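# Slide laptop cover latches inward, then release the laptop

## Task

Push each of the laptop's two cover latches inward toward the centre until it stops. Then move both hands clear of the laptop, with the cover still in place.

## Robot and tools

Robot: two arms. left_arm carries a left hand and sits on the +y side. right_arm carries a right hand. Measured bases in the scene frame: left_arm (+0.029, +0.280, +0.006) m, right_arm (+0.015, -0.310, +0.018) m, each turned only slightly about z. Scene frame: origin at table-top height, halfway between the nominal base spots, +x out over the table, +z up. Image left and right do not match the arm names. Cameras: cam_high, cam_low, cam_left_wrist, cam_right_wrist, each 672x504. A camera stand sits behind the arms. Loose objects can get a short random shove.

Frames: hand poses, velocities, Hand targets and wrist-camera poses are given in each arm's own base frame. Fixed cameras and the table use the scene frame. Readings of pose can be off by a few centimetres, more at long reach.

execute_actions(actions, cameras). actions is a list of actions, run in order. Each action lasts 0.5 s and is a table of at most 15 rows, one per 1/30 s step. If it has fewer rows, the last row is held to the end. Every row has exactly 48 numbers, each in [-1, 1], covering both arms even if one stays still. Order: left dx, dy, dz, rx, ry, rz; then 16 left hand motor goals; then left current_limit, speed; then the same 24 numbers for the right arm.

dx to rz are offsets, not poses. They are measured from that arm's Hand target at the start of the action, along that arm's base axes. Every row counts from that same start point, not from the row before. The next action starts from the new Hand target, so sending an offset again moves the hand further. Scale: 1.0 = 0.6 m for dx, dy, dz and 180 degrees for rotation. rx, ry, rz form one rotation vector, turning about the Hand target's position. A translation longer than 1.0 is scaled back along its direction. All zeros asks again for the current target.

The 16 motor numbers are absolute goal angles, mapped linearly between each hinge's stops. A 0 there is a real goal, not a hold. Order: index_mcp, index_abd, index_pip, index_dip, middle_mcp, middle_abd, middle_pip, middle_dip, ring_mcp, ring_abd, ring_pip, ring_dip, thumb_cmc, thumb_axl, thumb_mcp, thumb_ipl. Values where each hinge is straight:
- finger _mcp +0.75, _abd 0.00, _pip +0.58, _dip +0.70
- thumb_cmc +0.71, thumb_axl +0.68, thumb_mcp +0.23, thumb_ipl +0.17
Moving toward -1 curls a finger toward the palm. It also swings the thumb round to face the palm.

current_limit maps -1..+1 to 0..550 mA, with a floor of 11 mA. speed sets the goal rate to (speed+1)/2 of 8.5 rad/s. Both start at +0.4 and -0.6 and stay as last sent. To keep a hand unchanged, send back its hand_goal, hand_current_limit and hand_speed.

cameras: a list of names, ["all"] or []. If omitted, you get images only when actions is empty. An unknown name invalidates the call.

zoom_image(camera, region): region is [x0, y0, x1, y1] in pixels from the top-left corner, at most 504 by 504. It works only on the newest image from that camera.

finished_scene(scene): pass the current scene number. It ends the scene for good, so call it only once the latches are fully inward and both hands are off the laptop.

Results: per arm, end_effector_position (m) and end_effector_quat_wxyz, Hand target (the last command after clipping), and joint positions, velocities and torques. Velocities may show as "within noise". Torques include gravity, carry an offset and noise, and entries 3 and 4 wrap at ±28 N m. Step readings list some positions during motion.

Hand readings, in motor order:
- hand_goal: the goals now set.
- hand_measured: the actual angles.
- hand_current_ma: positive means pushing toward -1.
- hand_state: moving, goal, blocked or overload.
An empty actions list also shows the scene number and task.

Hand geometry (right hand; the left hand is mirrored, its +x pointing toward the thumb). The hand point sits just past the index and middle knuckles. Its +z runs along the straight fingers, +y points out of the palm, and +x points away from the thumb. Straight fingertips reach about z = +0.12 m. The palm face is at y = -0.062. A rigid mast at the wrist (x +0.05..+0.10, z -0.16..-0.11, out to y +0.06) can strike things. Fingertips carry rubber caps.

Motion behaviour:
- Each step, the commanded orientation is limited to within 40 degrees of the measured one.
- The hand often stops short of its target, and the elbow sags under load. Waiting does not help: resend the target, or add the missing distance as an offset.
- Very small moves may not start.
- To stop pressing on something, command the target back past the hand point.
- With the wrist near the waist axis, a small move can swing the whole arm.
- Joint ranges (rad): waist ±2.880, shoulder 0..3.142, elbow 0..3.019, wrist pitch -1.693..1.571, wrist yaw ±1.571, wrist roll ±2.094.

Timing: a call returns once the robot is still, or 3 s after its last action. Time you spend thinking also passes in the scene, with the last command held.

Avoid:
- letting anything fall off the table
- slams, hard hits or strong shoves
- releasing moving parts
- any contact between the two arms or hands, including one hand gripping the other's fingers
- a hand motor staying at 495 mA or more for 5 s: it shuts off for 10 s
- motor heat from long reaches, loads or pushing at unreachable poses: MOTOR HOT shows at 85 °C, and at 100 °C the arm goes limp for 30-60 s
While an arm is stopped, new hand commands are discarded.

Each tool is called after ">>>" as a command line: name --argument value for each argument, lists and objects as JSON in quotes; but a table of rows of numbers goes row by row, as --pt "numbers of a row", without its own name.

## Session

>>> execute_actions --actions '[]'

Scene clock: 0.00 s.
left_arm: end_effector_position=(+0.2331, -0.4259, +0.3830) hand_goal=(+0.754, +0.000, +0.576, +0.696, +0.754, +0.000, +0.576, +0.696, +0.754, +0.000, +0.576, +0.696, +0.714, +0.678, +0.226, +0.168) hand_measured=(+0.754, +0.000, +0.576, +0.696, +0.754, +0.000, +0.576, +0.696, +0.754, +0.000, +0.576, +0.696, +0.714, +0.678, +0.226, +0.168) hand_current_ma=(+0, +0, +0, +0, +0, +0, +0, +0, +0, +0, +0, +0, +0, +0, +0, +0) hand_state=(goal, goal, goal, goal, goal, goal, goal, goal, goal, goal, goal, goal, goal, goal, goal, goal) hand_current_limit=0.40 hand_speed=-0.60 end_effector_quat_wxyz=(+0.625, +0.705, -0.327, -0.069) | right_arm: end_effector_position=(+0.3254, -0.2247, +0.2064) hand_goal=(+0.754, +0.000, +0.576, +0.696, +0.754, +0.000, +0.576, +0.696, +0.754, +0.000, +0.576, +0.696, +0.714, +0.678, +0.226, +0.168) hand_measured=(+0.754, +0.000, +0.576, +0.696, +0.754, +0.000, +0.576, +0.696, +0.754, +0.000, +0.576, +0.696, +0.714, +0.678, +0.226, +0.168) hand_current_ma=(+0, +0, +0, +0, +0, +0, +0, +0, +0, +0, +0, +0, +0, +0, +0, +0) hand_state=(goal, goal, goal, goal, goal, goal, goal, goal, goal, goal, goal, goal, goal, goal, goal, goal) hand_current_limit=0.40 hand_speed=-0.60 end_effector_quat_wxyz=(+0.222, +0.767, -0.048, +0.600)
Joint positions: left_arm=[-0.673 1.409 1.094 -0.715 1.325 1.34] | right_arm=[-0.35 0.867 0.272 0.412 0.066 1.291]
Joint velocities: within noise
Joint torques (N m): no reading
Heat: left arm: hottest waist 27 °C; right arm: hottest waist 26 °C.
Hand target: left_arm +0.2357, -0.4280, +0.3930; +0.627, +0.701, -0.334, -0.060 | right_arm +0.3314, -0.2269, +0.2207; +0.225, +0.758, -0.048, +0.610

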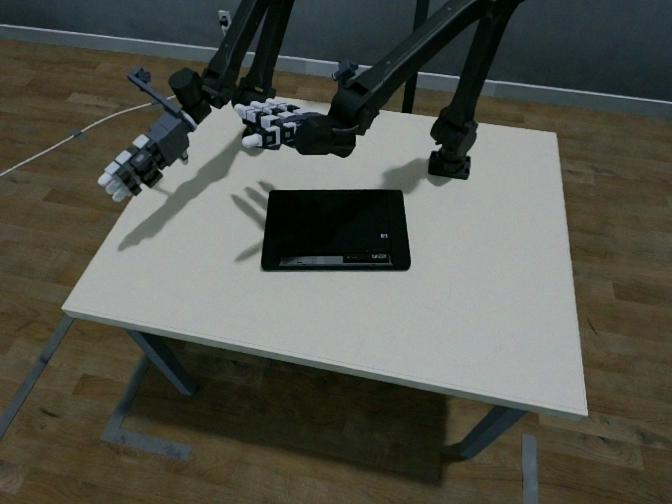

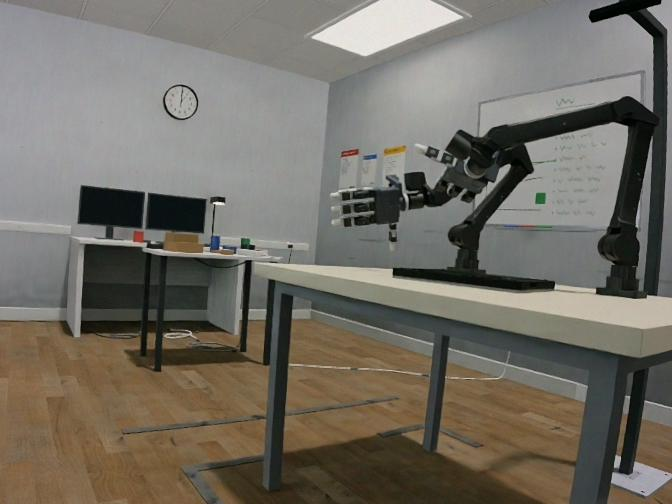

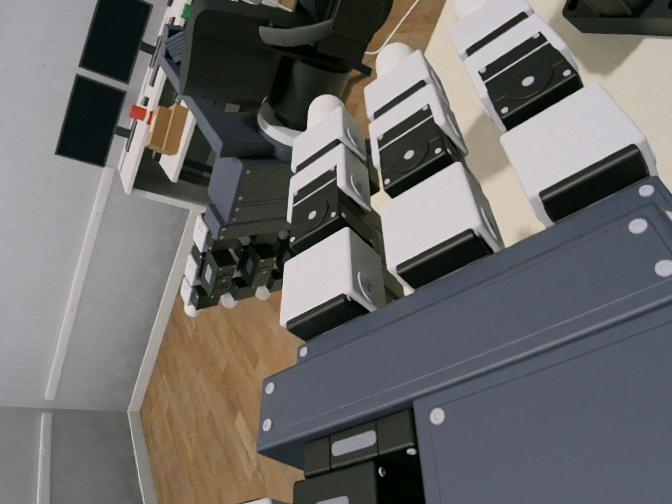

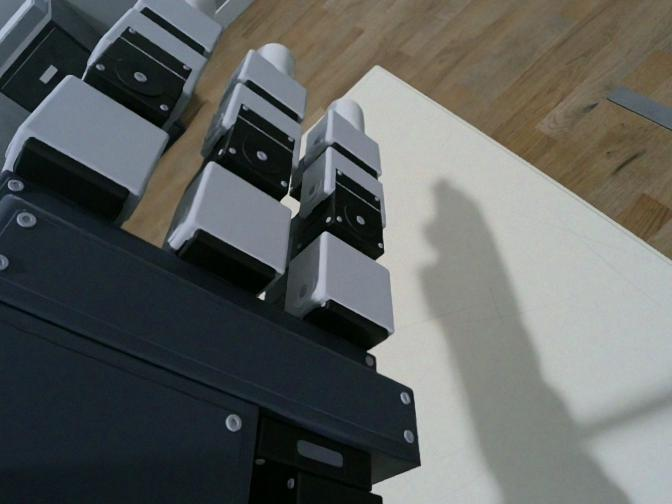

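>>> zoom_image --camera "cam_high" --region '[240, 170, 440, 290]'

>>> zoom_image --camera "cam_high" --region '[260, 240, 340, 290]'

>>> zoom_image --camera "cam_high" --region '[340, 240, 420, 290]'

>>> zoom_image --camera "cam_low" --region '[380, 240, 580, 310]'

Scaled by 2.520 from the camera's 672x504 image, which has a finer 960x720 frame.

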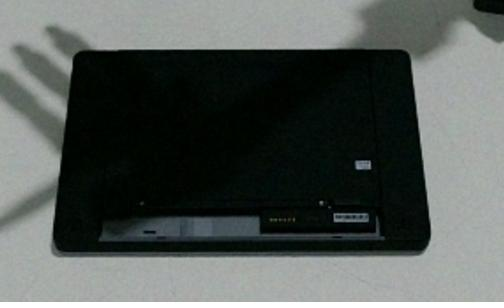

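Scaled by 6.300 from the camera's 672x504 image, which has a finer 960x720 frame.

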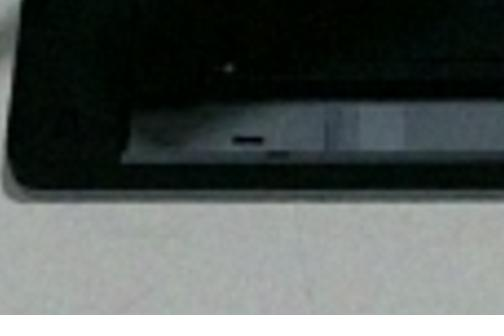

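Scaled by 6.300 from the camera's 672x504 image, which has a finer 960x720 frame.

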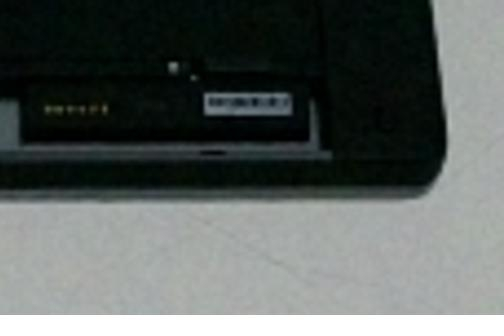

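Scaled by 2.520 from the camera's 672x504 image, which has a finer 960x720 frame.

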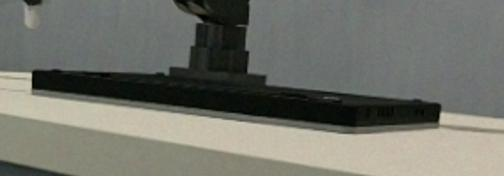

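>>> execute_actions --actions '[[[0.0537,0.096,-0.02,0.0838,0.0692,0.1263,-0.3,0,-0.55,-0.17,-0.3,0,-0.55,-0.17,0.754,0,0.576,0.696,0.714,0.678,0.226,0.168,0.4,-0.6,0,0,0.03,-0.0523,0.1137,0.1098,-0.3,0,-0.55,-0.17,-0.3,0,-0.55,-0.17,0.754,0,0.576,0.696,0.714,0.678,0.226,0.168,0.4,-0.6]],[[0.0537,0.096,-0.02,0.0838,0.0692,0.1263,-0.3,0,-0.55,-0.17,-0.3,0,-0.55,-0.17,0.754,0,0.576,0.696,0.714,0.678,0.226,0.168,0.4,-0.6,0,0,0.03,-0.0523,0.1137,0.1098,-0.3,0,-0.55,-0.17,-0.3,0,-0.55,-0.17,0.754,0,0.576,0.696,0.714,0.678,0.226,0.168,0.4,-0.6]]]' --cameras '["cam_high","cam_low"]'

Scene clock: 5.43 s.
left_arm: end_effector_position=(+0.2971, -0.3075, +0.3592) hand_goal=(-0.300, +0.000, -0.550, -0.170, -0.300, +0.000, -0.550, -0.170, +0.754, +0.000, +0.576, +0.696, +0.714, +0.678, +0.226, +0.168) hand_measured=(-0.286, +0.000, -0.548, -0.168, -0.286, +0.000, -0.548, -0.168, +0.764, +0.000, +0.576, +0.696, +0.724, +0.678, +0.222, +0.168) hand_current_ma=(+20, +0, +1, +1, +17, +0, +1, +1, +12, +0, +0, +0, +11, +0, -4, +0) hand_state=(goal, goal, goal, goal, goal, goal, goal, goal, goal, goal, goal, goal, goal, goal, goal, goal) hand_current_limit=0.40 hand_speed=-0.60 end_effector_quat_wxyz=(+0.457, +0.880, +0.121, -0.043) | right_arm: end_effector_position=(+0.3269, -0.2159, +0.2343) hand_goal=(-0.300, +0.000, -0.550, -0.170, -0.300, +0.000, -0.550, -0.170, +0.754, +0.000, +0.576, +0.696, +0.714, +0.678, +0.226, +0.168) hand_measured=(-0.288, +0.002, -0.548, -0.168, -0.286, +0.002, -0.548, -0.168, +0.758, +0.002, +0.576, +0.696, +0.718, +0.678, +0.224, +0.168) hand_current_ma=(+3, +0, +0, +0, +3, +0, +0, +0, +0, +0, +0, +0, +0, +0, +0, +0) hand_state=(goal, goal, goal, goal, goal, goal, goal, goal, goal, goal, goal, goal, goal, goal, goal, goal) hand_current_limit=0.40 hand_speed=-0.60 end_effector_quat_wxyz=(+0.114, +0.850, +0.379, +0.347)
Joint positions: left_arm=[-0.46 0.939 0.89 -0.923 0.796 0.579] | right_arm=[-0.725 0.82 0.671 -0.86 -0.524 0.162]
Joint torques (N m): left_arm=[0.5 -4.13 11.17 0.88 0.58 -0.03] | right_arm=[0.73 -2.73 12.57 0.69 -0.55 -0.22]
Heat: left arm: hottest waist 27 °C; right arm: hottest waist 26 °C.
Hand target: left_arm +0.3002, -0.3128, +0.3689; +0.459, +0.879, +0.122, -0.043 | right_arm +0.3315, -0.2267, +0.2567; +0.129, +0.845, +0.381, +0.352
Off the commanded pose: left_arm 0.012 m, 0 deg | right_arm 0.025 m, 2 deg.
Step readings (end_effector_position of left_arm | right_arm):
0: (+0.2331, -0.4259, +0.3830) | (+0.3254, -0.2247, +0.2064)
1: (+0.2365, -0.4254, +0.3752) | (+0.3339, -0.2175, +0.2039)
2: (+0.2409, -0.4238, +0.3645) | (+0.3418, -0.2083, +0.2002)
4: (+0.2503, -0.3968, +0.3518) | (+0.3354, -0.2013, +0.1945)
8: (+0.2642, -0.3621, +0.3699) | (+0.3152, -0.2142, +0.1992)
15: (+0.2635, -0.3654, +0.3871) | (+0.3236, -0.2181, +0.2166)
16: (+0.2698, -0.3637, +0.3769) | (+0.3259, -0.2132, +0.2157)
17: (+0.2793, -0.3588, +0.3631) | (+0.3250, -0.2070, +0.2114)
19: (+0.2908, -0.3314, +0.3470) | (+0.3174, -0.2090, +0.2108)
23: (+0.2927, -0.3090, +0.3603) | (+0.3165, -0.2217, +0.2270)
30: (+0.2955, -0.3081, +0.3599) | (+0.3252, -0.2194, +0.2344)
Images, in order (width x height): cam_high 672x504, cam_low 672x504.

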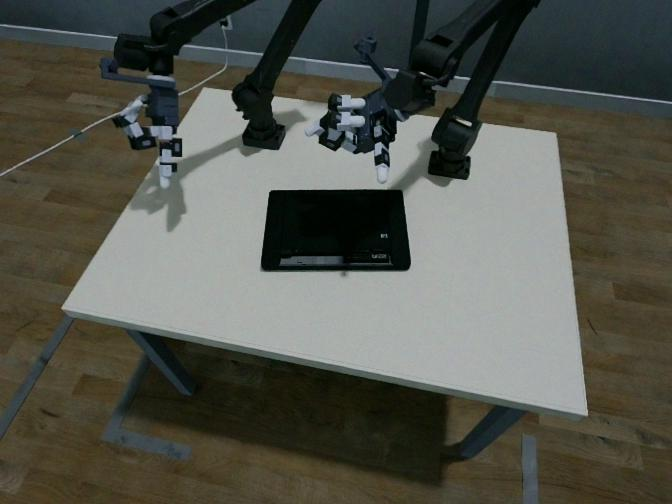

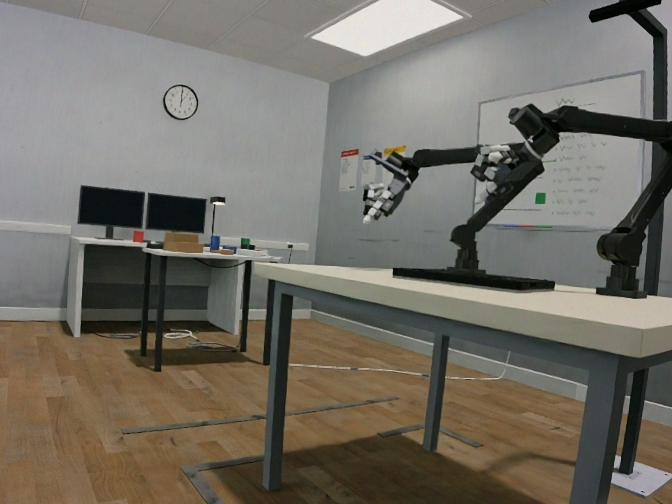

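>>> execute_actions --actions '[[[0.054,0.096,-0.03,0.0838,0.0692,0.1263,-0.3,0,-0.55,-0.17,-0.3,0,-0.55,-0.17,0.754,0,0.576,0.696,0.714,0.678,0.226,0.168,0.4,-0.6,0,0,0.02,-0.0523,0.1137,0.1098,-0.3,0,-0.55,-0.17,-0.3,0,-0.55,-0.17,0.754,0,0.576,0.696,0.714,0.678,0.226,0.168,0.4,-0.6]],[[0.054,0.096,-0.03,0.0838,0.0692,0.1263,-0.3,0,-0.55,-0.17,-0.3,0,-0.55,-0.17,0.754,0,0.576,0.696,0.714,0.678,0.226,0.168,0.4,-0.6,0.033,0.13,0.02,-0.0523,0.1137,0.1098,-0.3,0,-0.55,-0.17,-0.3,0,-0.55,-0.17,0.754,0,0.576,0.696,0.714,0.678,0.226,0.168,0.4,-0.6]],[[0.054,0.096,-0.03,0.0838,0.0692,0.1263,-0.3,0,-0.55,-0.17,-0.3,0,-0.55,-0.17,0.754,0,0.576,0.696,0.714,0.678,0.226,0.168,0.4,-0.6,0.033,0.16,0,0,0,0,-0.3,0,-0.55,-0.17,-0.3,0,-0.55,-0.17,0.754,0,0.576,0.696,0.714,0.678,0.226,0.168,0.4,-0.6]],[[0,0,0,0,0,0,-0.3,0,-0.55,-0.17,-0.3,0,-0.55,-0.17,0.754,0,0.576,0.696,0.714,0.678,0.226,0.168,0.4,-0.6,0.033,0.16,0,0,0,0,-0.3,0,-0.55,-0.17,-0.3,0,-0.55,-0.17,0.754,0,0.576,0.696,0.714,0.678,0.226,0.168,0.4,-0.6]]]' --cameras '["all"]'

Scene clock: 8.33 s.
left_arm: end_effector_position=(+0.3929, -0.1393, +0.2938) hand_goal=(-0.300, +0.000, -0.550, -0.170, -0.300, +0.000, -0.550, -0.170, +0.754, +0.000, +0.576, +0.696, +0.714, +0.678, +0.226, +0.168) hand_measured=(-0.286, -0.002, -0.548, -0.168, -0.290, -0.002, -0.548, -0.168, +0.754, +0.000, +0.576, +0.696, +0.716, +0.678, +0.220, +0.166) hand_current_ma=(+20, +0, +1, +1, +13, -1, +1, +1, +0, +0, +0, +0, +1, +0, -8, -1) hand_state=(goal, goal, goal, goal, goal, goal, goal, goal, goal, goal, goal, goal, goal, goal, goal, goal) hand_current_limit=0.40 hand_speed=-0.60 end_effector_quat_wxyz=(-0.017, +0.713, +0.701, -0.004) | right_arm: end_effector_position=(+0.3771, +0.0467, +0.2590) hand_goal=(-0.300, +0.000, -0.550, -0.170, -0.300, +0.000, -0.550, -0.170, +0.754, +0.000, +0.576, +0.696, +0.714, +0.678, +0.226, +0.168) hand_measured=(-0.288, +0.002, -0.548, -0.168, -0.288, +0.002, -0.548, -0.168, +0.754, +0.002, +0.576, +0.696, +0.714, +0.678, +0.220, +0.166) hand_current_ma=(+3, +0, +0, +0, +2, +0, +0, +0, +0, +0, +0, +0, +0, +0, -1, +0) hand_state=(goal, goal, goal, goal, goal, goal, goal, goal, goal, goal, goal, goal, goal, goal, goal, goal) hand_current_limit=0.40 hand_speed=-0.60 end_effector_quat_wxyz=(-0.016, +0.698, +0.716, -0.022)
Joint positions: left_arm=[-0.482 1.271 1.352 -1.686 -0.003 -0.466] | right_arm=[0.226 1.154 1.171 -1.641 -0.003 0.2]
Joint torques (N m): left_arm=[1.38 -8.82 11.02 -0.42 -0.1 -0.15] | right_arm=[0.62 -6.48 11.81 0.03 0.2 0.16]
Heat: left arm: hottest waist 27 °C; right arm: hottest waist 26 °C.
Hand target: left_arm +0.3974, -0.1400, +0.3149; -0.001, +0.707, +0.707, +0.001 | right_arm +0.3908, +0.0433, +0.2806; -0.002, +0.707, +0.708, -0.001
Off the commanded pose: left_arm 0.022 m, 2 deg | right_arm 0.026 m, 3 deg.
joint sent to its limit (left arm) — joint 4 (wrist pitch), lower limit. The joint targets still meet the commanded pose.
Step readings (end_effector_position of left_arm | right_arm):
0: (+0.2971, -0.3075, +0.3592) | (+0.3269, -0.2158, +0.2342)
1: (+0.3047, -0.3001, +0.3488) | (+0.3231, -0.2175, +0.2331)
2: (+0.3137, -0.2869, +0.3351) | (+0.3136, -0.2185, +0.2289)
4: (+0.3212, -0.2611, +0.3198) | (+0.3088, -0.2218, +0.2316)
8: (+0.3231, -0.2516, +0.3235) | (+0.3243, -0.2266, +0.2495)
15: (+0.3267, -0.2506, +0.3323) | (+0.3269, -0.2193, +0.2501)
16: (+0.3326, -0.2386, +0.3266) | (+0.3212, -0.2191, +0.2475)
17: (+0.3379, -0.2213, +0.3189) | (+0.3103, -0.2162, +0.2431)
19: (+0.3472, -0.1993, +0.3159) | (+0.3169, -0.1833, +0.2489)
23: (+0.3606, -0.1973, +0.3200) | (+0.3464, -0.1400, +0.2703)
30: (+0.3599, -0.1940, +0.3134) | (+0.3475, -0.1420, +0.2688)
31: (+0.3629, -0.1820, +0.3122) | (+0.3487, -0.1376, +0.2690)
32: (+0.3653, -0.1655, +0.3110) | (+0.3520, -0.1262, +0.2693)
34: (+0.3777, -0.1483, +0.3141) | (+0.3628, -0.0848, +0.2714)
38: (+0.3964, -0.1477, +0.3032) | (+0.3704, -0.0348, +0.2724)
45: (+0.3937, -0.1412, +0.2937) | (+0.3687, -0.0447, +0.2723)
46: (+0.3934, -0.1407, +0.2938) | (+0.3690, -0.0403, +0.2720)
47: (+0.3932, -0.1404, +0.2938) | (+0.3696, -0.0287, +0.2714)
49: (+0.3931, -0.1400, +0.2938) | (+0.3713, +0.0137, +0.2690)
53: (+0.3930, -0.1396, +0.2938) | (+0.3747, +0.0597, +0.2622)
60: (+0.3930, -0.1394, +0.2938) | (+0.3773, +0.0481, +0.2588)

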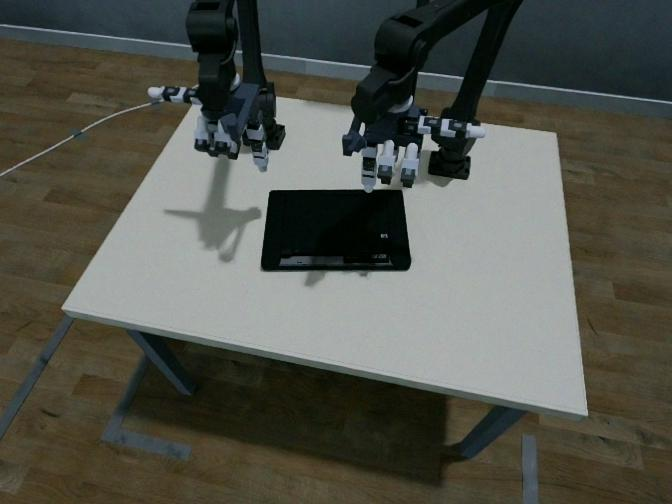

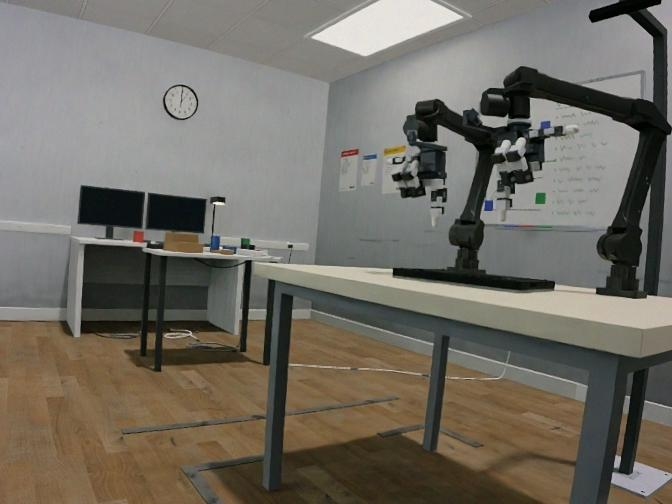

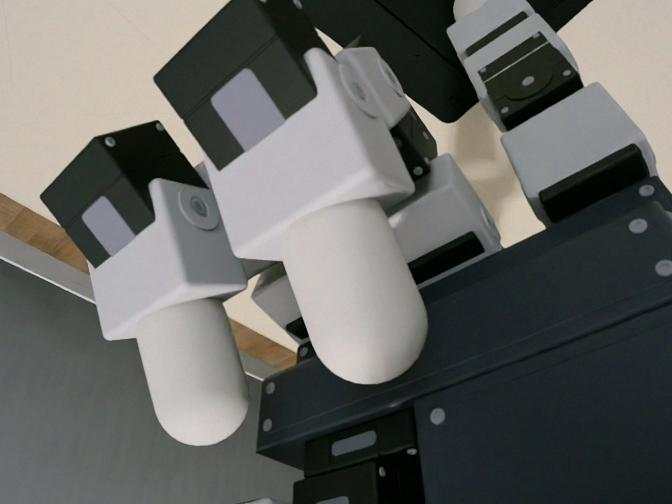

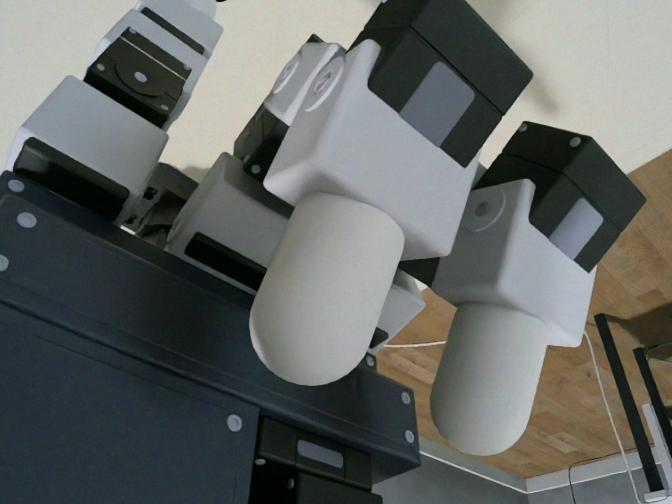

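>>> execute_actions --actions '[[[0.1,0,0,0,0,0,0.754,0,0.576,0.696,0.754,0,0.576,0.696,0.754,0,0.576,0.696,0.714,0.678,0.226,0.168,0.4,-0.6,0.1,0.05,0.02,0,0,0,0.754,0,0.576,0.696,0.754,0,0.576,0.696,0.754,0,0.576,0.696,0.714,0.678,0.226,0.168,0.4,-0.6]],[[0.05,0,0.03,0,0,0,0.754,0,0.576,0.696,0.754,0,0.576,0.696,0.754,0,0.576,0.696,0.714,0.678,0.226,0.168,0.4,-0.6,0.08,0,0,0,0,0,0.754,0,0.576,0.696,0.754,0,0.576,0.696,0.754,0,0.576,0.696,0.714,0.678,0.226,0.168,0.4,-0.6]]]' --cameras '["all"]'

Scene clock: 11.10 s.
left_arm: end_effector_position=(+0.4763, -0.1391, +0.3213) hand_goal=(+0.754, +0.000, +0.576, +0.696, +0.754, +0.000, +0.576, +0.696, +0.754, +0.000, +0.576, +0.696, +0.714, +0.678, +0.226, +0.168) hand_measured=(+0.750, -0.002, +0.572, +0.694, +0.750, -0.002, +0.574, +0.694, +0.754, +0.000, +0.576, +0.696, +0.714, +0.678, +0.220, +0.166) hand_current_ma=(-3, +0, -2, -2, -3, -1, -2, -2, +0, +0, +0, +0, +0, +0, -8, -1) hand_state=(goal, goal, goal, goal, goal, goal, goal, goal, goal, goal, goal, goal, goal, goal, goal, goal) hand_current_limit=0.40 hand_speed=-0.60 end_effector_quat_wxyz=(+0.008, +0.705, +0.710, +0.006) | right_arm: end_effector_position=(+0.4895, +0.0779, +0.2757) hand_goal=(+0.754, +0.000, +0.576, +0.696, +0.754, +0.000, +0.576, +0.696, +0.754, +0.000, +0.576, +0.696, +0.714, +0.678, +0.226, +0.168) hand_measured=(+0.750, +0.002, +0.574, +0.694, +0.750, +0.002, +0.572, +0.694, +0.754, +0.002, +0.576, +0.696, +0.714, +0.678, +0.220, +0.166) hand_current_ma=(+0, +0, +0, +0, +0, +0, +0, +0, +0, +0, +0, +0, +0, +0, -1, +0) hand_state=(goal, goal, goal, goal, goal, goal, goal, goal, goal, goal, goal, goal, goal, goal, goal, goal) hand_current_limit=0.40 hand_speed=-0.60 end_effector_quat_wxyz=(-0.011, +0.705, +0.709, -0.016)
Joint positions: left_arm=[-0.394 1.443 1.581 -1.69 -0.005 -0.401] | right_arm=[0.243 1.452 1.482 -1.639 -0.002 0.238]
Joint torques (N m): left_arm=[1.9 -9.35 11.11 -0.25 -0.12 0.18] | right_arm=[0.5 -11.11 11.03 -0.31 0.14 -0.05]
Heat: left arm: hottest waist 27 °C; right arm: hottest elbow 27 °C.
Hand target: left_arm +0.4874, -0.1399, +0.3330; +0.000, +0.707, +0.707, +0.001 | right_arm +0.4989, +0.0732, +0.2926; -0.001, +0.707, +0.707, -0.001
Off the commanded pose: left_arm 0.016 m, 1 deg | right_arm 0.020 m, 2 deg.
joint sent to its limit (left arm) — joint 4 (wrist pitch), lower limit. The joint targets still meet the commanded pose.
Step readings (end_effector_position of left_arm | right_arm):
0: (+0.3929, -0.1393, +0.2938) | (+0.3771, +0.0466, +0.2590)
1: (+0.3963, -0.1393, +0.2954) | (+0.3802, +0.0477, +0.2613)
2: (+0.4036, -0.1402, +0.2986) | (+0.3870, +0.0495, +0.2658)
4: (+0.4260, -0.1394, +0.3066) | (+0.4148, +0.0587, +0.2795)
8: (+0.4501, -0.1341, +0.3033) | (+0.4473, +0.0692, +0.2824)
15: (+0.4514, -0.1345, +0.2993) | (+0.4481, +0.0689, +0.2775)
16: (+0.4529, -0.1349, +0.3009) | (+0.4502, +0.0693, +0.2787)
17: (+0.4571, -0.1355, +0.3032) | (+0.4546, +0.0702, +0.2812)
19: (+0.4674, -0.1382, +0.3115) | (+0.4716, +0.0738, +0.2867)
23: (+0.4758, -0.1392, +0.3215) | (+0.4882, +0.0776, +0.2808)
30: (+0.4763, -0.1390, +0.3213) | (+0.4895, +0.0779, +0.2757)

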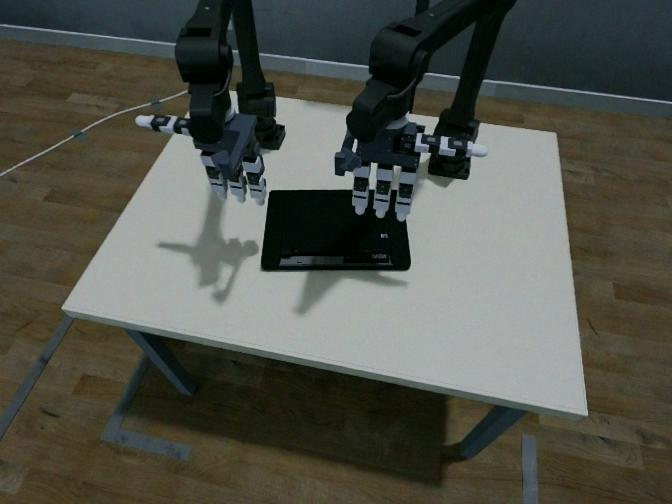

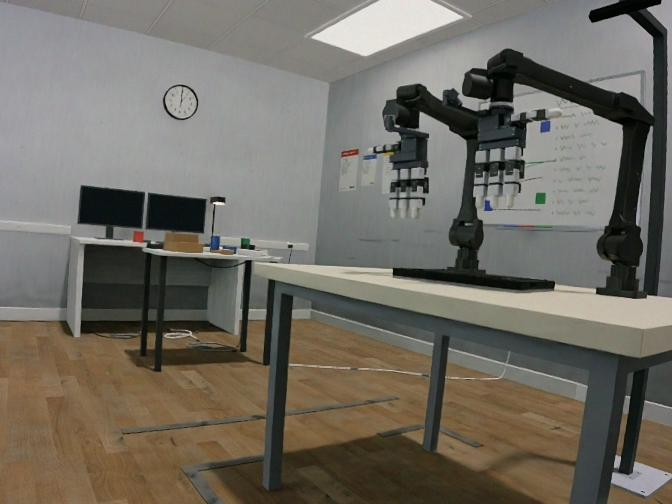

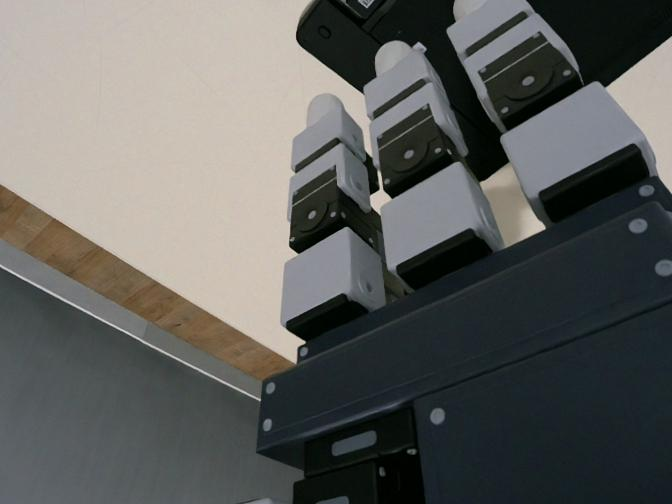

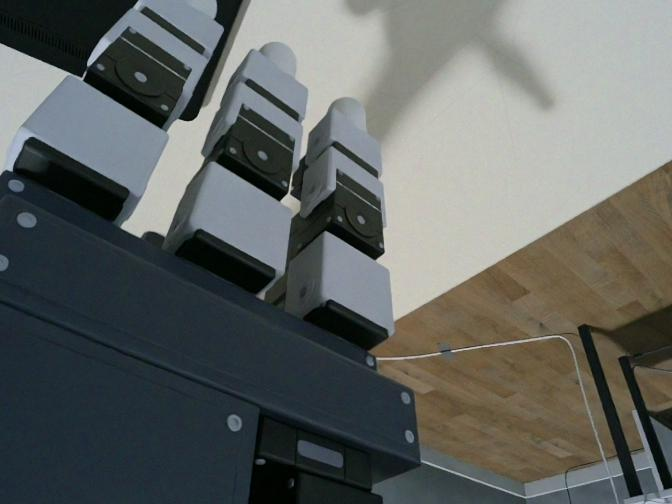

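>>> zoom_image --camera "cam_left_wrist" --region '[280, 0, 672, 200]'

Scaled by 1.286 from the camera's 672x504 image, which has a finer 960x720 frame.

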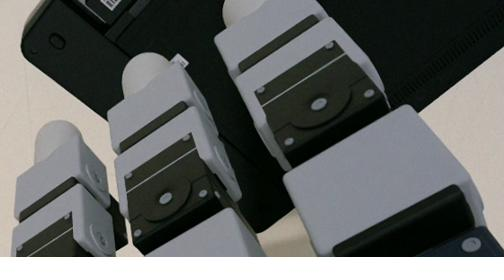

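>>> execute_actions --actions '[[[-0.08,0.2,0.05,0,0,0,0.754,0,0.576,0.696,0.754,0,0.576,0.696,0.754,0,0.576,0.696,0.714,0.678,0.226,0.168,0.4,-0.6,-0.06,0.1,0.0,0,-0.125,0,0.754,0,0.576,0.696,0.754,0,0.576,0.696,0.754,0,0.576,0.696,0.714,0.678,0.226,0.168,0.4,-0.6]],[[0,0.1,0.0,0,0,0,0.754,0,0.576,0.696,0.754,0,0.576,0.696,0.754,0,0.576,0.696,0.714,0.678,0.226,0.168,0.4,-0.6,-0.06,0.12,-0.03,0,-0.125,0,0.754,0,0.576,0.696,0.754,0,0.576,0.696,0.754,0,0.576,0.696,0.714,0.678,0.226,0.168,0.4,-0.6]],[[0,0.0,0.0,0,0,0,0.754,0,0.576,0.696,0.754,0,0.576,0.696,0.754,0,0.576,0.696,0.714,0.678,0.226,0.168,0.4,-0.6,0,0.12,-0.03,0,0,0,0.754,0,0.576,0.696,0.754,0,0.576,0.696,0.754,0,0.576,0.696,0.714,0.678,0.226,0.168,0.4,-0.6]]]' --cameras '["cam_high","cam_right_wrist"]'

Scene clock: 13.77 s.
left_arm: end_effector_position=(+0.4342, +0.0451, +0.3609) hand_goal=(+0.754, +0.000, +0.576, +0.696, +0.754, +0.000, +0.576, +0.696, +0.754, +0.000, +0.576, +0.696, +0.714, +0.678, +0.226, +0.168) hand_measured=(+0.752, -0.002, +0.574, +0.694, +0.752, -0.002, +0.574, +0.694, +0.754, -0.002, +0.576, +0.696, +0.714, +0.678, +0.220, +0.166) hand_current_ma=(-1, +0, -2, -2, -1, -1, -1, -2, +0, +0, +0, +0, +0, +0, -7, -1) hand_state=(goal, goal, goal, goal, goal, goal, goal, goal, goal, goal, goal, goal, goal, goal, goal, goal) hand_current_limit=0.40 hand_speed=-0.60 end_effector_quat_wxyz=(+0.035, +0.697, +0.715, +0.045) | right_arm: end_effector_position=(+0.4164, +0.2729, +0.2326) hand_goal=(+0.754, +0.000, +0.576, +0.696, +0.754, +0.000, +0.576, +0.696, +0.754, +0.000, +0.576, +0.696, +0.714, +0.678, +0.226, +0.168) hand_measured=(+0.760, +0.000, +0.576, +0.694, +0.760, +0.000, +0.576, +0.694, +0.758, +0.002, +0.576, +0.696, +0.720, +0.678, +0.222, +0.166) hand_current_ma=(+1, +0, +0, +0, +1, +0, +0, +0, +0, +0, +0, +0, +1, +0, +0, +0) hand_state=(goal, goal, goal, goal, goal, goal, goal, goal, goal, goal, goal, goal, goal, goal, goal, goal) hand_current_limit=0.40 hand_speed=-0.60 end_effector_quat_wxyz=(+0.271, +0.645, +0.671, +0.245)
Joint positions: left_arm=[0.055 1.209 1.442 -1.69 -0.008 0.031] | right_arm=[0.899 1.31 0.911 -0.664 0.577 0.706]
Joint torques (N m): left_arm=[0.62 -6.42 9.24 0.02 0.02 0.2] | right_arm=[1.26 -9.52 11.75 0.98 0.85 0.11]
Heat: left arm: hottest waist 27 °C; right arm: hottest elbow 28 °C.
Hand target: left_arm +0.4394, +0.0400, +0.3631; +0.000, +0.707, +0.707, +0.001 | right_arm +0.4269, +0.2772, +0.2566; +0.269, +0.654, +0.654, +0.269
Off the commanded pose: left_arm 0.007 m, 7 deg | right_arm 0.027 m, 3 deg.
joint sent to its limit (left arm) — joint 4 (wrist pitch), lower limit. The joint targets are off in orientation, not in position.
Step readings (end_effector_position of left_arm | right_arm):
0: (+0.4763, -0.1391, +0.3213) | (+0.4895, +0.0779, +0.2757)
1: (+0.4739, -0.1333, +0.3207) | (+0.4890, +0.0796, +0.2711)
2: (+0.4701, -0.1240, +0.3185) | (+0.4946, +0.0806, +0.2731)
4: (+0.4554, -0.0798, +0.3180) | (+0.4769, +0.0995, +0.2658)
8: (+0.4365, -0.0019, +0.3511) | (+0.4470, +0.1357, +0.2812)
15: (+0.4310, -0.0120, +0.3635) | (+0.4537, +0.1370, +0.2932)
16: (+0.4322, -0.0118, +0.3623) | (+0.4549, +0.1354, +0.2901)
17: (+0.4333, -0.0079, +0.3608) | (+0.4584, +0.1368, +0.2976)
19: (+0.4343, +0.0173, +0.3604) | (+0.4400, +0.1644, +0.2872)
23: (+0.4325, +0.0533, +0.3609) | (+0.4128, +0.2099, +0.2623)
30: (+0.4340, +0.0461, +0.3609) | (+0.4196, +0.2083, +0.2636)
31: (+0.4340, +0.0458, +0.3609) | (+0.4192, +0.2093, +0.2640)
32: (+0.4341, +0.0456, +0.3609) | (+0.4190, +0.2116, +0.2661)
34: (+0.4341, +0.0454, +0.3609) | (+0.4180, +0.2391, +0.2587)
38: (+0.4342, +0.0452, +0.3609) | (+0.4165, +0.2756, +0.2332)
45: (+0.4342, +0.0451, +0.3609) | (+0.4167, +0.2737, +0.2311)
Images, in order (width x height): cam_high 672x504, cam_right_wrist 672x504.

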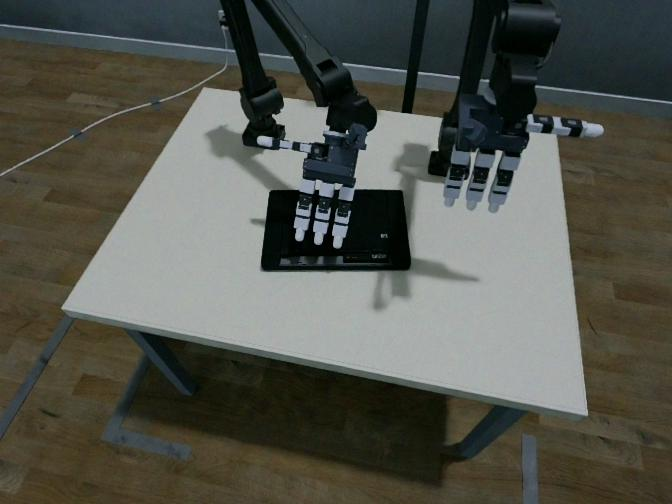

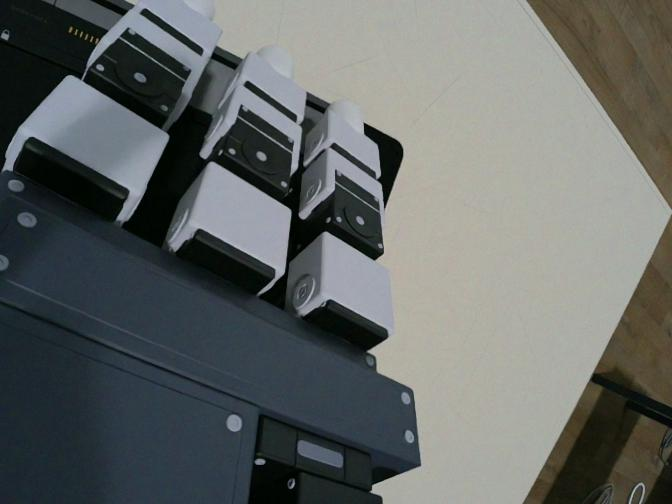

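>>> zoom_image --camera "cam_right_wrist" --region '[0, 0, 220, 165]'

>>> zoom_image --camera "cam_right_wrist" --region '[180, 50, 420, 230]'

Scaled by 2.291 from the camera's 672x504 image, which has a finer 960x720 frame.

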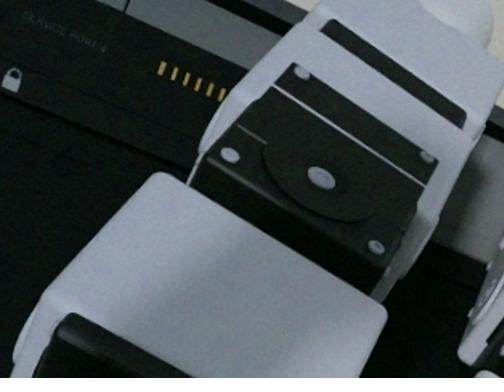

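Scaled by 2.100 from the camera's 672x504 image, which has a finer 960x720 frame.

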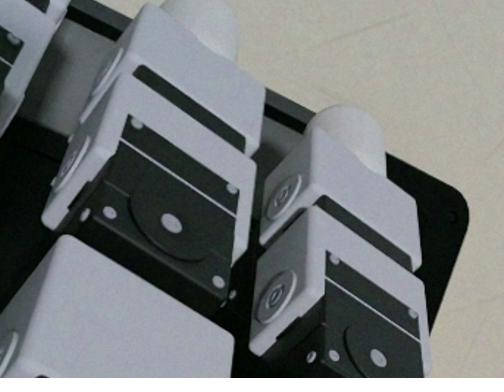

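>>> execute_actions --actions '[[[0,0.0,0.0,0,0,0,0.754,0,0.576,0.696,0.754,0,0.576,0.696,0.754,0,0.576,0.696,0.714,0.678,0.226,0.168,0.4,-0.6,-0.03,0.13,0.03,0,0,0,0.754,0,0.576,0.696,0.754,0,0.576,0.696,0.754,0,0.576,0.696,0.714,0.678,0.226,0.168,0.4,-0.6]]]' --cameras '["cam_right_wrist"]'

Scene clock: 14.97 s.
left_arm: end_effector_position=(+0.4342, +0.0451, +0.3609) hand_goal=(+0.754, +0.000, +0.576, +0.696, +0.754, +0.000, +0.576, +0.696, +0.754, +0.000, +0.576, +0.696, +0.714, +0.678, +0.226, +0.168) hand_measured=(+0.752, -0.002, +0.574, +0.694, +0.752, -0.002, +0.574, +0.694, +0.754, -0.002, +0.576, +0.696, +0.714, +0.678, +0.220, +0.166) hand_current_ma=(-1, +0, -2, -2, -1, -1, -1, -2, +0, +0, +0, +0, +0, +0, -7, -1) hand_state=(goal, goal, goal, goal, goal, goal, goal, goal, goal, goal, goal, goal, goal, goal, goal, goal) hand_current_limit=0.40 hand_speed=-0.60 end_effector_quat_wxyz=(+0.035, +0.697, +0.715, +0.045) | right_arm: end_effector_position=(+0.4002, +0.3546, +0.2659) hand_goal=(+0.754, +0.000, +0.576, +0.696, +0.754, +0.000, +0.576, +0.696, +0.754, +0.000, +0.576, +0.696, +0.714, +0.678, +0.226, +0.168) hand_measured=(+0.760, +0.000, +0.576, +0.694, +0.760, +0.000, +0.576, +0.694, +0.760, +0.002, +0.576, +0.696, +0.722, +0.678, +0.222, +0.166) hand_current_ma=(+1, +0, +0, +0, +1, +0, +0, +0, +1, +0, +0, +0, +1, +0, -1, +0) hand_state=(goal, goal, goal, goal, goal, goal, goal, goal, goal, goal, goal, goal, goal, goal, goal, goal) hand_current_limit=0.40 hand_speed=-0.60 end_effector_quat_wxyz=(+0.270, +0.645, +0.664, +0.264)
Joint positions: left_arm=[0.055 1.209 1.442 -1.69 -0.008 0.031] | right_arm=[1.045 1.433 1.117 -0.796 0.649 0.858]
Joint torques (N m): left_arm=[0.67 -6.42 9.24 0.02 0.02 0.2] | right_arm=[0.73 -10.17 11.02 0.43 0.93 0.07]
Heat: left arm: hottest waist 27 °C; right arm: hottest elbow 28 °C.
Hand target: left_arm +0.4394, +0.0400, +0.3631; +0.000, +0.707, +0.707, +0.001 | right_arm +0.4088, +0.3552, +0.2747; +0.270, +0.653, +0.654, +0.269
Off the commanded pose: left_arm 0.008 m, 7 deg | right_arm 0.012 m, 2 deg.
joint sent to its limit (left arm) — joint 4 (wrist pitch), lower limit. The joint targets are off in orientation, not in position.
Step readings (end_effector_position of left_arm | right_arm):
0: (+0.4342, +0.0451, +0.3609) | (+0.4164, +0.2729, +0.2326)
1: (+0.4342, +0.0451, +0.3609) | (+0.4155, +0.2740, +0.2368)
2: (+0.4342, +0.0451, +0.3609) | (+0.4135, +0.2776, +0.2421)
4: (+0.4342, +0.0451, +0.3609) | (+0.4084, +0.3088, +0.2515)
8: (+0.4342, +0.0451, +0.3609) | (+0.4009, +0.3575, +0.2662)
15: (+0.4342, +0.0451, +0.3609) | (+0.4004, +0.3553, +0.2661)
Images, in order (width x height): cam_right_wrist 672x504.

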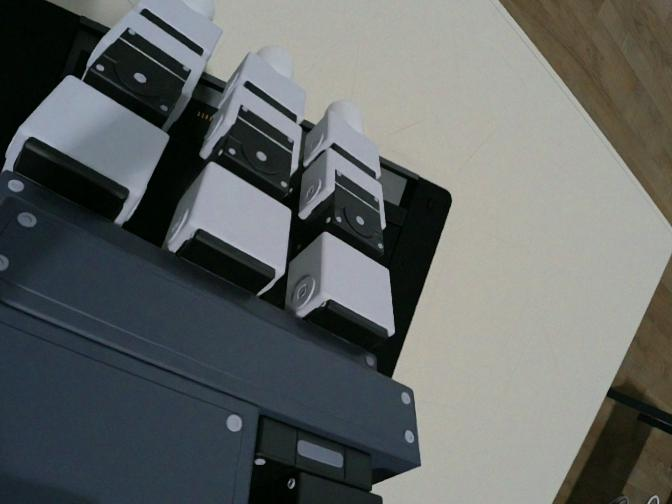

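>>> execute_actions --actions '[[[0,0.0,0.0,0,0,0,0.754,0,0.576,0.696,0.754,0,0.576,0.696,0.754,0,0.576,0.696,0.714,0.678,0.226,0.168,0.4,-0.6,-0.08,0.13,0.0,0,0,0,0.754,0,0.576,0.696,0.754,0,0.576,0.696,0.754,0,0.576,0.696,0.714,0.678,0.226,0.168,0.4,-0.6]]]' --cameras '["cam_right_wrist"]'

>>> zoom_image --camera "cam_right_wrist" --region '[280, 80, 520, 260]'

Scene clock: 16.07 s.
left_arm: end_effector_position=(+0.4342, +0.0451, +0.3609) hand_goal=(+0.754, +0.000, +0.576, +0.696, +0.754, +0.000, +0.576, +0.696, +0.754, +0.000, +0.576, +0.696, +0.714, +0.678, +0.226, +0.168) hand_measured=(+0.752, -0.002, +0.574, +0.694, +0.752, -0.002, +0.574, +0.694, +0.754, -0.002, +0.576, +0.696, +0.714, +0.678, +0.220, +0.166) hand_current_ma=(-1, +0, -2, -2, -1, -1, -1, -2, +0, +0, +0, +0, +0, +0, -7, -1) hand_state=(goal, goal, goal, goal, goal, goal, goal, goal, goal, goal, goal, goal, goal, goal, goal, goal) hand_current_limit=0.40 hand_speed=-0.60 end_effector_quat_wxyz=(+0.035, +0.697, +0.715, +0.045) | right_arm: end_effector_position=(+0.3523, +0.4293, +0.2575) hand_goal=(+0.754, +0.000, +0.576, +0.696, +0.754, +0.000, +0.576, +0.696, +0.754, +0.000, +0.576, +0.696, +0.714, +0.678, +0.226, +0.168) hand_measured=(+0.758, +0.000, +0.576, +0.694, +0.758, +0.000, +0.576, +0.694, +0.758, +0.002, +0.576, +0.696, +0.722, +0.678, +0.220, +0.166) hand_current_ma=(+0, +0, +0, +0, +0, +0, +0, +0, +0, +0, +0, +0, +1, +0, -1, +0) hand_state=(goal, goal, goal, goal, goal, goal, goal, goal, goal, goal, goal, goal, goal, goal, goal, goal) hand_current_limit=0.40 hand_speed=-0.60 end_effector_quat_wxyz=(+0.275, +0.643, +0.667, +0.256)
Joint positions: left_arm=[0.055 1.209 1.442 -1.69 -0.008 0.031] | right_arm=[1.211 1.584 1.276 -0.948 0.716 1.055]
Joint torques (N m): left_arm=[0.62 -6.42 9.24 0.02 0.02 0.2] | right_arm=[0.97 -13.8 11.56 0.09 0.97 0.13]
Heat: left arm: hottest waist 27 °C; right arm: hottest elbow 28 °C.
Hand target: left_arm +0.4394, +0.0400, +0.3631; +0.000, +0.707, +0.707, +0.001 | right_arm +0.3609, +0.4331, +0.2747; +0.270, +0.654, +0.654, +0.269
Off the commanded pose: left_arm 0.008 m, 7 deg | right_arm 0.020 m, 3 deg.
joint sent to its limit (left arm) — joint 4 (wrist pitch), lower limit. The joint targets are off in orientation, not in position.
Step readings (end_effector_position of left_arm | right_arm):
0: (+0.4342, +0.0451, +0.3609) | (+0.4002, +0.3546, +0.2659)
1: (+0.4342, +0.0451, +0.3609) | (+0.3981, +0.3557, +0.2682)
2: (+0.4342, +0.0451, +0.3609) | (+0.3939, +0.3581, +0.2732)
4: (+0.4342, +0.0451, +0.3609) | (+0.3802, +0.3848, +0.2740)
8: (+0.4342, +0.0451, +0.3609) | (+0.3517, +0.4349, +0.2653)
15: (+0.4342, +0.0451, +0.3609) | (+0.3514, +0.4315, +0.2578)
Images, in order (width x height): cam_right_wrist 672x504.

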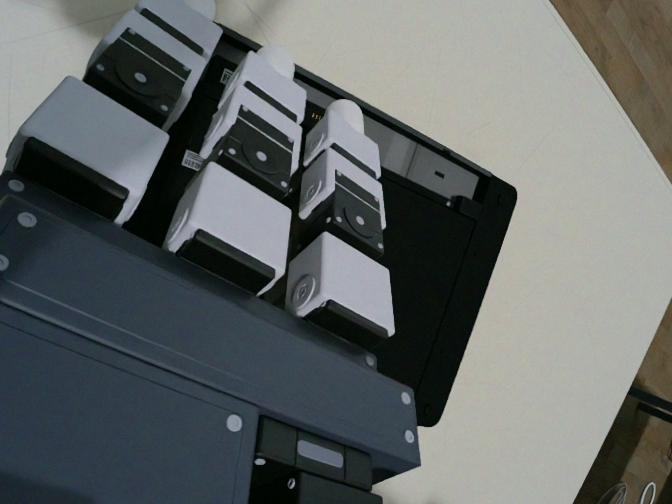

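Scaled by 2.100 from the camera's 672x504 image, which has a finer 960x720 frame.

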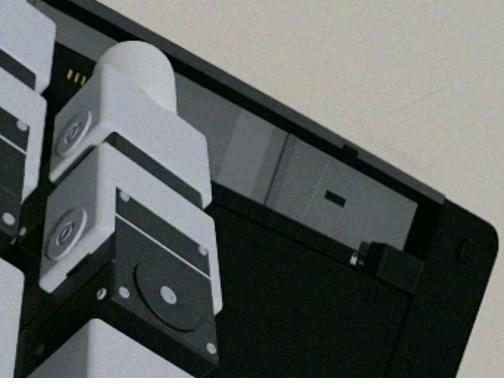

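>>> zoom_image --camera "cam_right_wrist" --region '[420, 160, 520, 240]'

Scaled by 5.040 from the camera's 672x504 image, which has a finer 960x720 frame.

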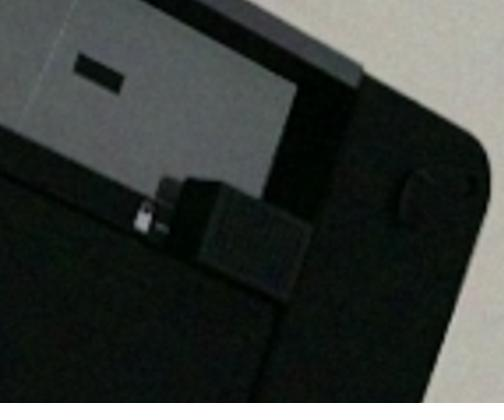

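>>> execute_actions --actions '[[[0,0.0,0.0,0,0,0,0.754,0,0.576,0.696,0.754,0,0.576,0.696,0.754,0,0.576,0.696,0.714,0.678,0.226,0.168,0.4,-0.6,0.063,-0.176,0.0,0,0,0,1,0,0.576,0.696,0.4,0,0.576,0.696,0.4,0,0.576,0.696,0.714,0.678,0.226,0.168,0.4,-0.6]],[[0,0.0,0.0,0,0,0,0.754,0,0.576,0.696,0.754,0,0.576,0.696,0.754,0,0.576,0.696,0.714,0.678,0.226,0.168,0.4,-0.6,0.063,-0.176,-0.07,0,0,0,1,0,0.576,0.696,0.4,0,0.576,0.696,0.4,0,0.576,0.696,0.714,0.678,0.226,0.168,0.4,-0.6]]]' --cameras '["all"]'

>>> zoom_image --camera "cam_high" --region '[250, 190, 350, 290]'

>>> zoom_image --camera "cam_low" --region '[380, 200, 560, 300]'

Scene clock: 21.10 s.
left_arm: end_effector_position=(+0.4342, +0.0451, +0.3609) hand_goal=(+0.754, +0.000, +0.576, +0.696, +0.754, +0.000, +0.576, +0.696, +0.754, +0.000, +0.576, +0.696, +0.714, +0.678, +0.226, +0.168) hand_measured=(+0.752, -0.002, +0.574, +0.694, +0.752, -0.002, +0.574, +0.694, +0.754, -0.002, +0.576, +0.696, +0.714, +0.678, +0.220, +0.166) hand_current_ma=(-1, +0, -2, -2, -1, -1, -1, -2, +0, +0, +0, +0, +0, +0, -7, -1) hand_state=(goal, goal, goal, goal, goal, goal, goal, goal, goal, goal, goal, goal, goal, goal, goal, goal) hand_current_limit=0.40 hand_speed=-0.60 end_effector_quat_wxyz=(+0.035, +0.697, +0.715, +0.045) | right_arm: end_effector_position=(+0.4332, +0.2100, +0.2189) hand_goal=(+1.000, +0.000, +0.576, +0.696, +0.400, +0.000, +0.576, +0.696, +0.400, +0.000, +0.576, +0.696, +0.714, +0.678, +0.226, +0.168) hand_measured=(+1.000, +0.000, +0.576, +0.694, +0.410, +0.000, +0.576, +0.694, +0.410, +0.000, +0.576, +0.696, +0.720, +0.678, +0.224, +0.166) hand_current_ma=(+0, +0, +0, +0, +2, +0, +0, +0, +2, +0, +0, +0, +1, +0, +0, +0) hand_state=(goal, goal, goal, goal, goal, goal, goal, goal, goal, goal, goal, goal, goal, goal, goal, goal) hand_current_limit=0.40 hand_speed=-0.60 end_effector_quat_wxyz=(+0.270, +0.661, +0.653, +0.251)
Joint positions: left_arm=[0.055 1.209 1.442 -1.69 -0.008 0.031] | right_arm=[0.756 1.234 0.796 -0.553 0.514 0.612]
Joint torques (N m): left_arm=[0.67 -6.42 9.24 0.02 0.02 0.2] | right_arm=[3.14 -8.06 9.95 1.74 0.62 -0.11]
Heat: left arm: hottest waist 27 °C; right arm: hottest elbow 29 °C.
Hand target: left_arm +0.4394, +0.0400, +0.3631; +0.000, +0.707, +0.707, +0.001 | right_arm +0.4365, +0.2220, +0.2326; +0.269, +0.653, +0.654, +0.269
Off the commanded pose: left_arm 0.008 m, 7 deg | right_arm 0.018 m, 2 deg.
joint sent to its limit (left arm) — joint 4 (wrist pitch), lower limit. The joint targets are off in orientation, not in position.
Step readings (end_effector_position of left_arm | right_arm):
0: (+0.4342, +0.0451, +0.3609) | (+0.3523, +0.4293, +0.2575)
1: (+0.4342, +0.0451, +0.3609) | (+0.3553, +0.4234, +0.2538)
2: (+0.4342, +0.0451, +0.3609) | (+0.3560, +0.4169, +0.2486)
4: (+0.4342, +0.0451, +0.3609) | (+0.3662, +0.3737, +0.2440)
8: (+0.4342, +0.0451, +0.3609) | (+0.3944, +0.3081, +0.2622)
15: (+0.4342, +0.0451, +0.3609) | (+0.3976, +0.3117, +0.2745)
16: (+0.4342, +0.0451, +0.3609) | (+0.3990, +0.3088, +0.2648)
17: (+0.4342, +0.0451, +0.3609) | (+0.4022, +0.3070, +0.2579)
19: (+0.4342, +0.0451, +0.3609) | (+0.4105, +0.2655, +0.2367)
23: (+0.4342, +0.0451, +0.3609) | (+0.4276, +0.1984, +0.2138)
30: (+0.4342, +0.0451, +0.3609) | (+0.4328, +0.2084, +0.2186)

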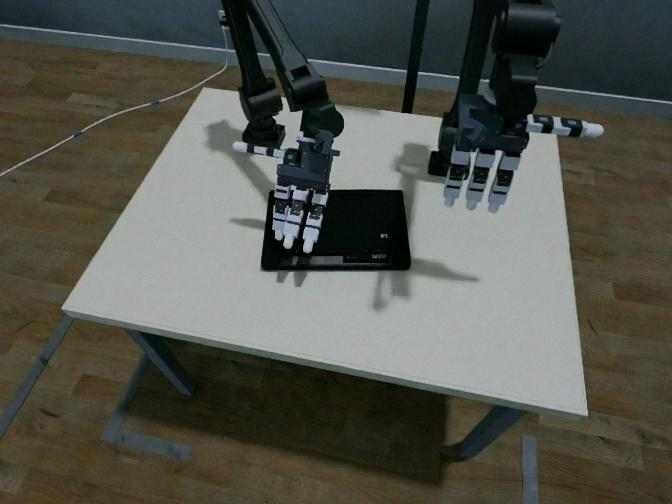

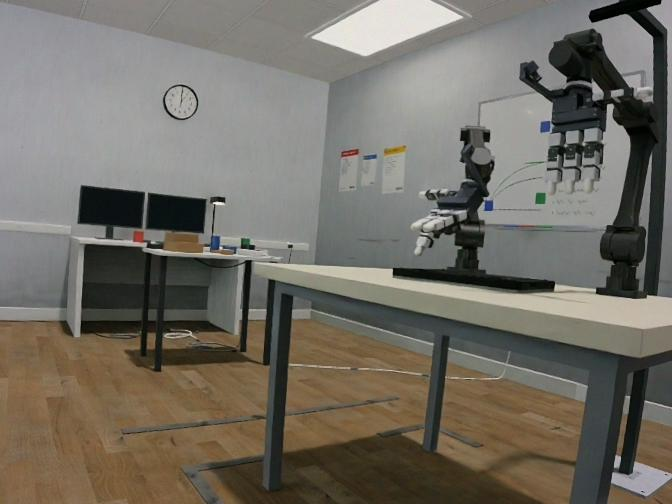

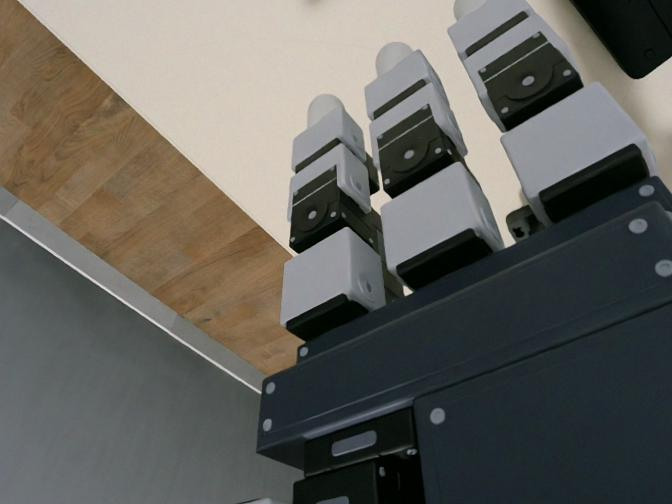

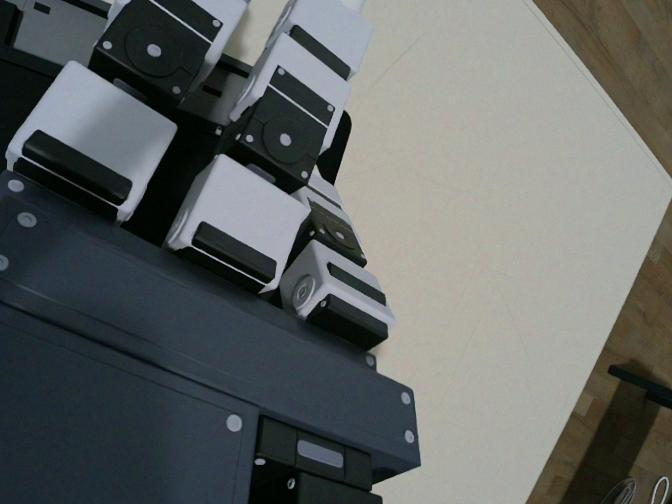

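Scaled by 5.040 from the camera's 672x504 image, which has a finer 960x720 frame.

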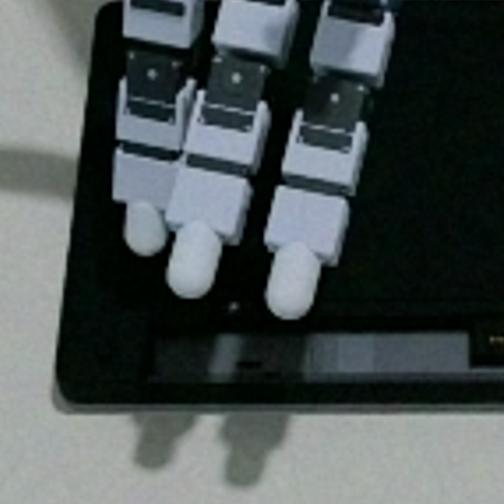

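Scaled by 2.800 from the camera's 672x504 image, which has a finer 960x720 frame.

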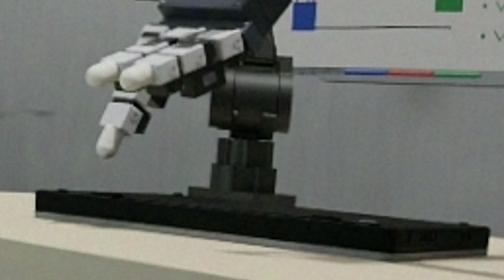

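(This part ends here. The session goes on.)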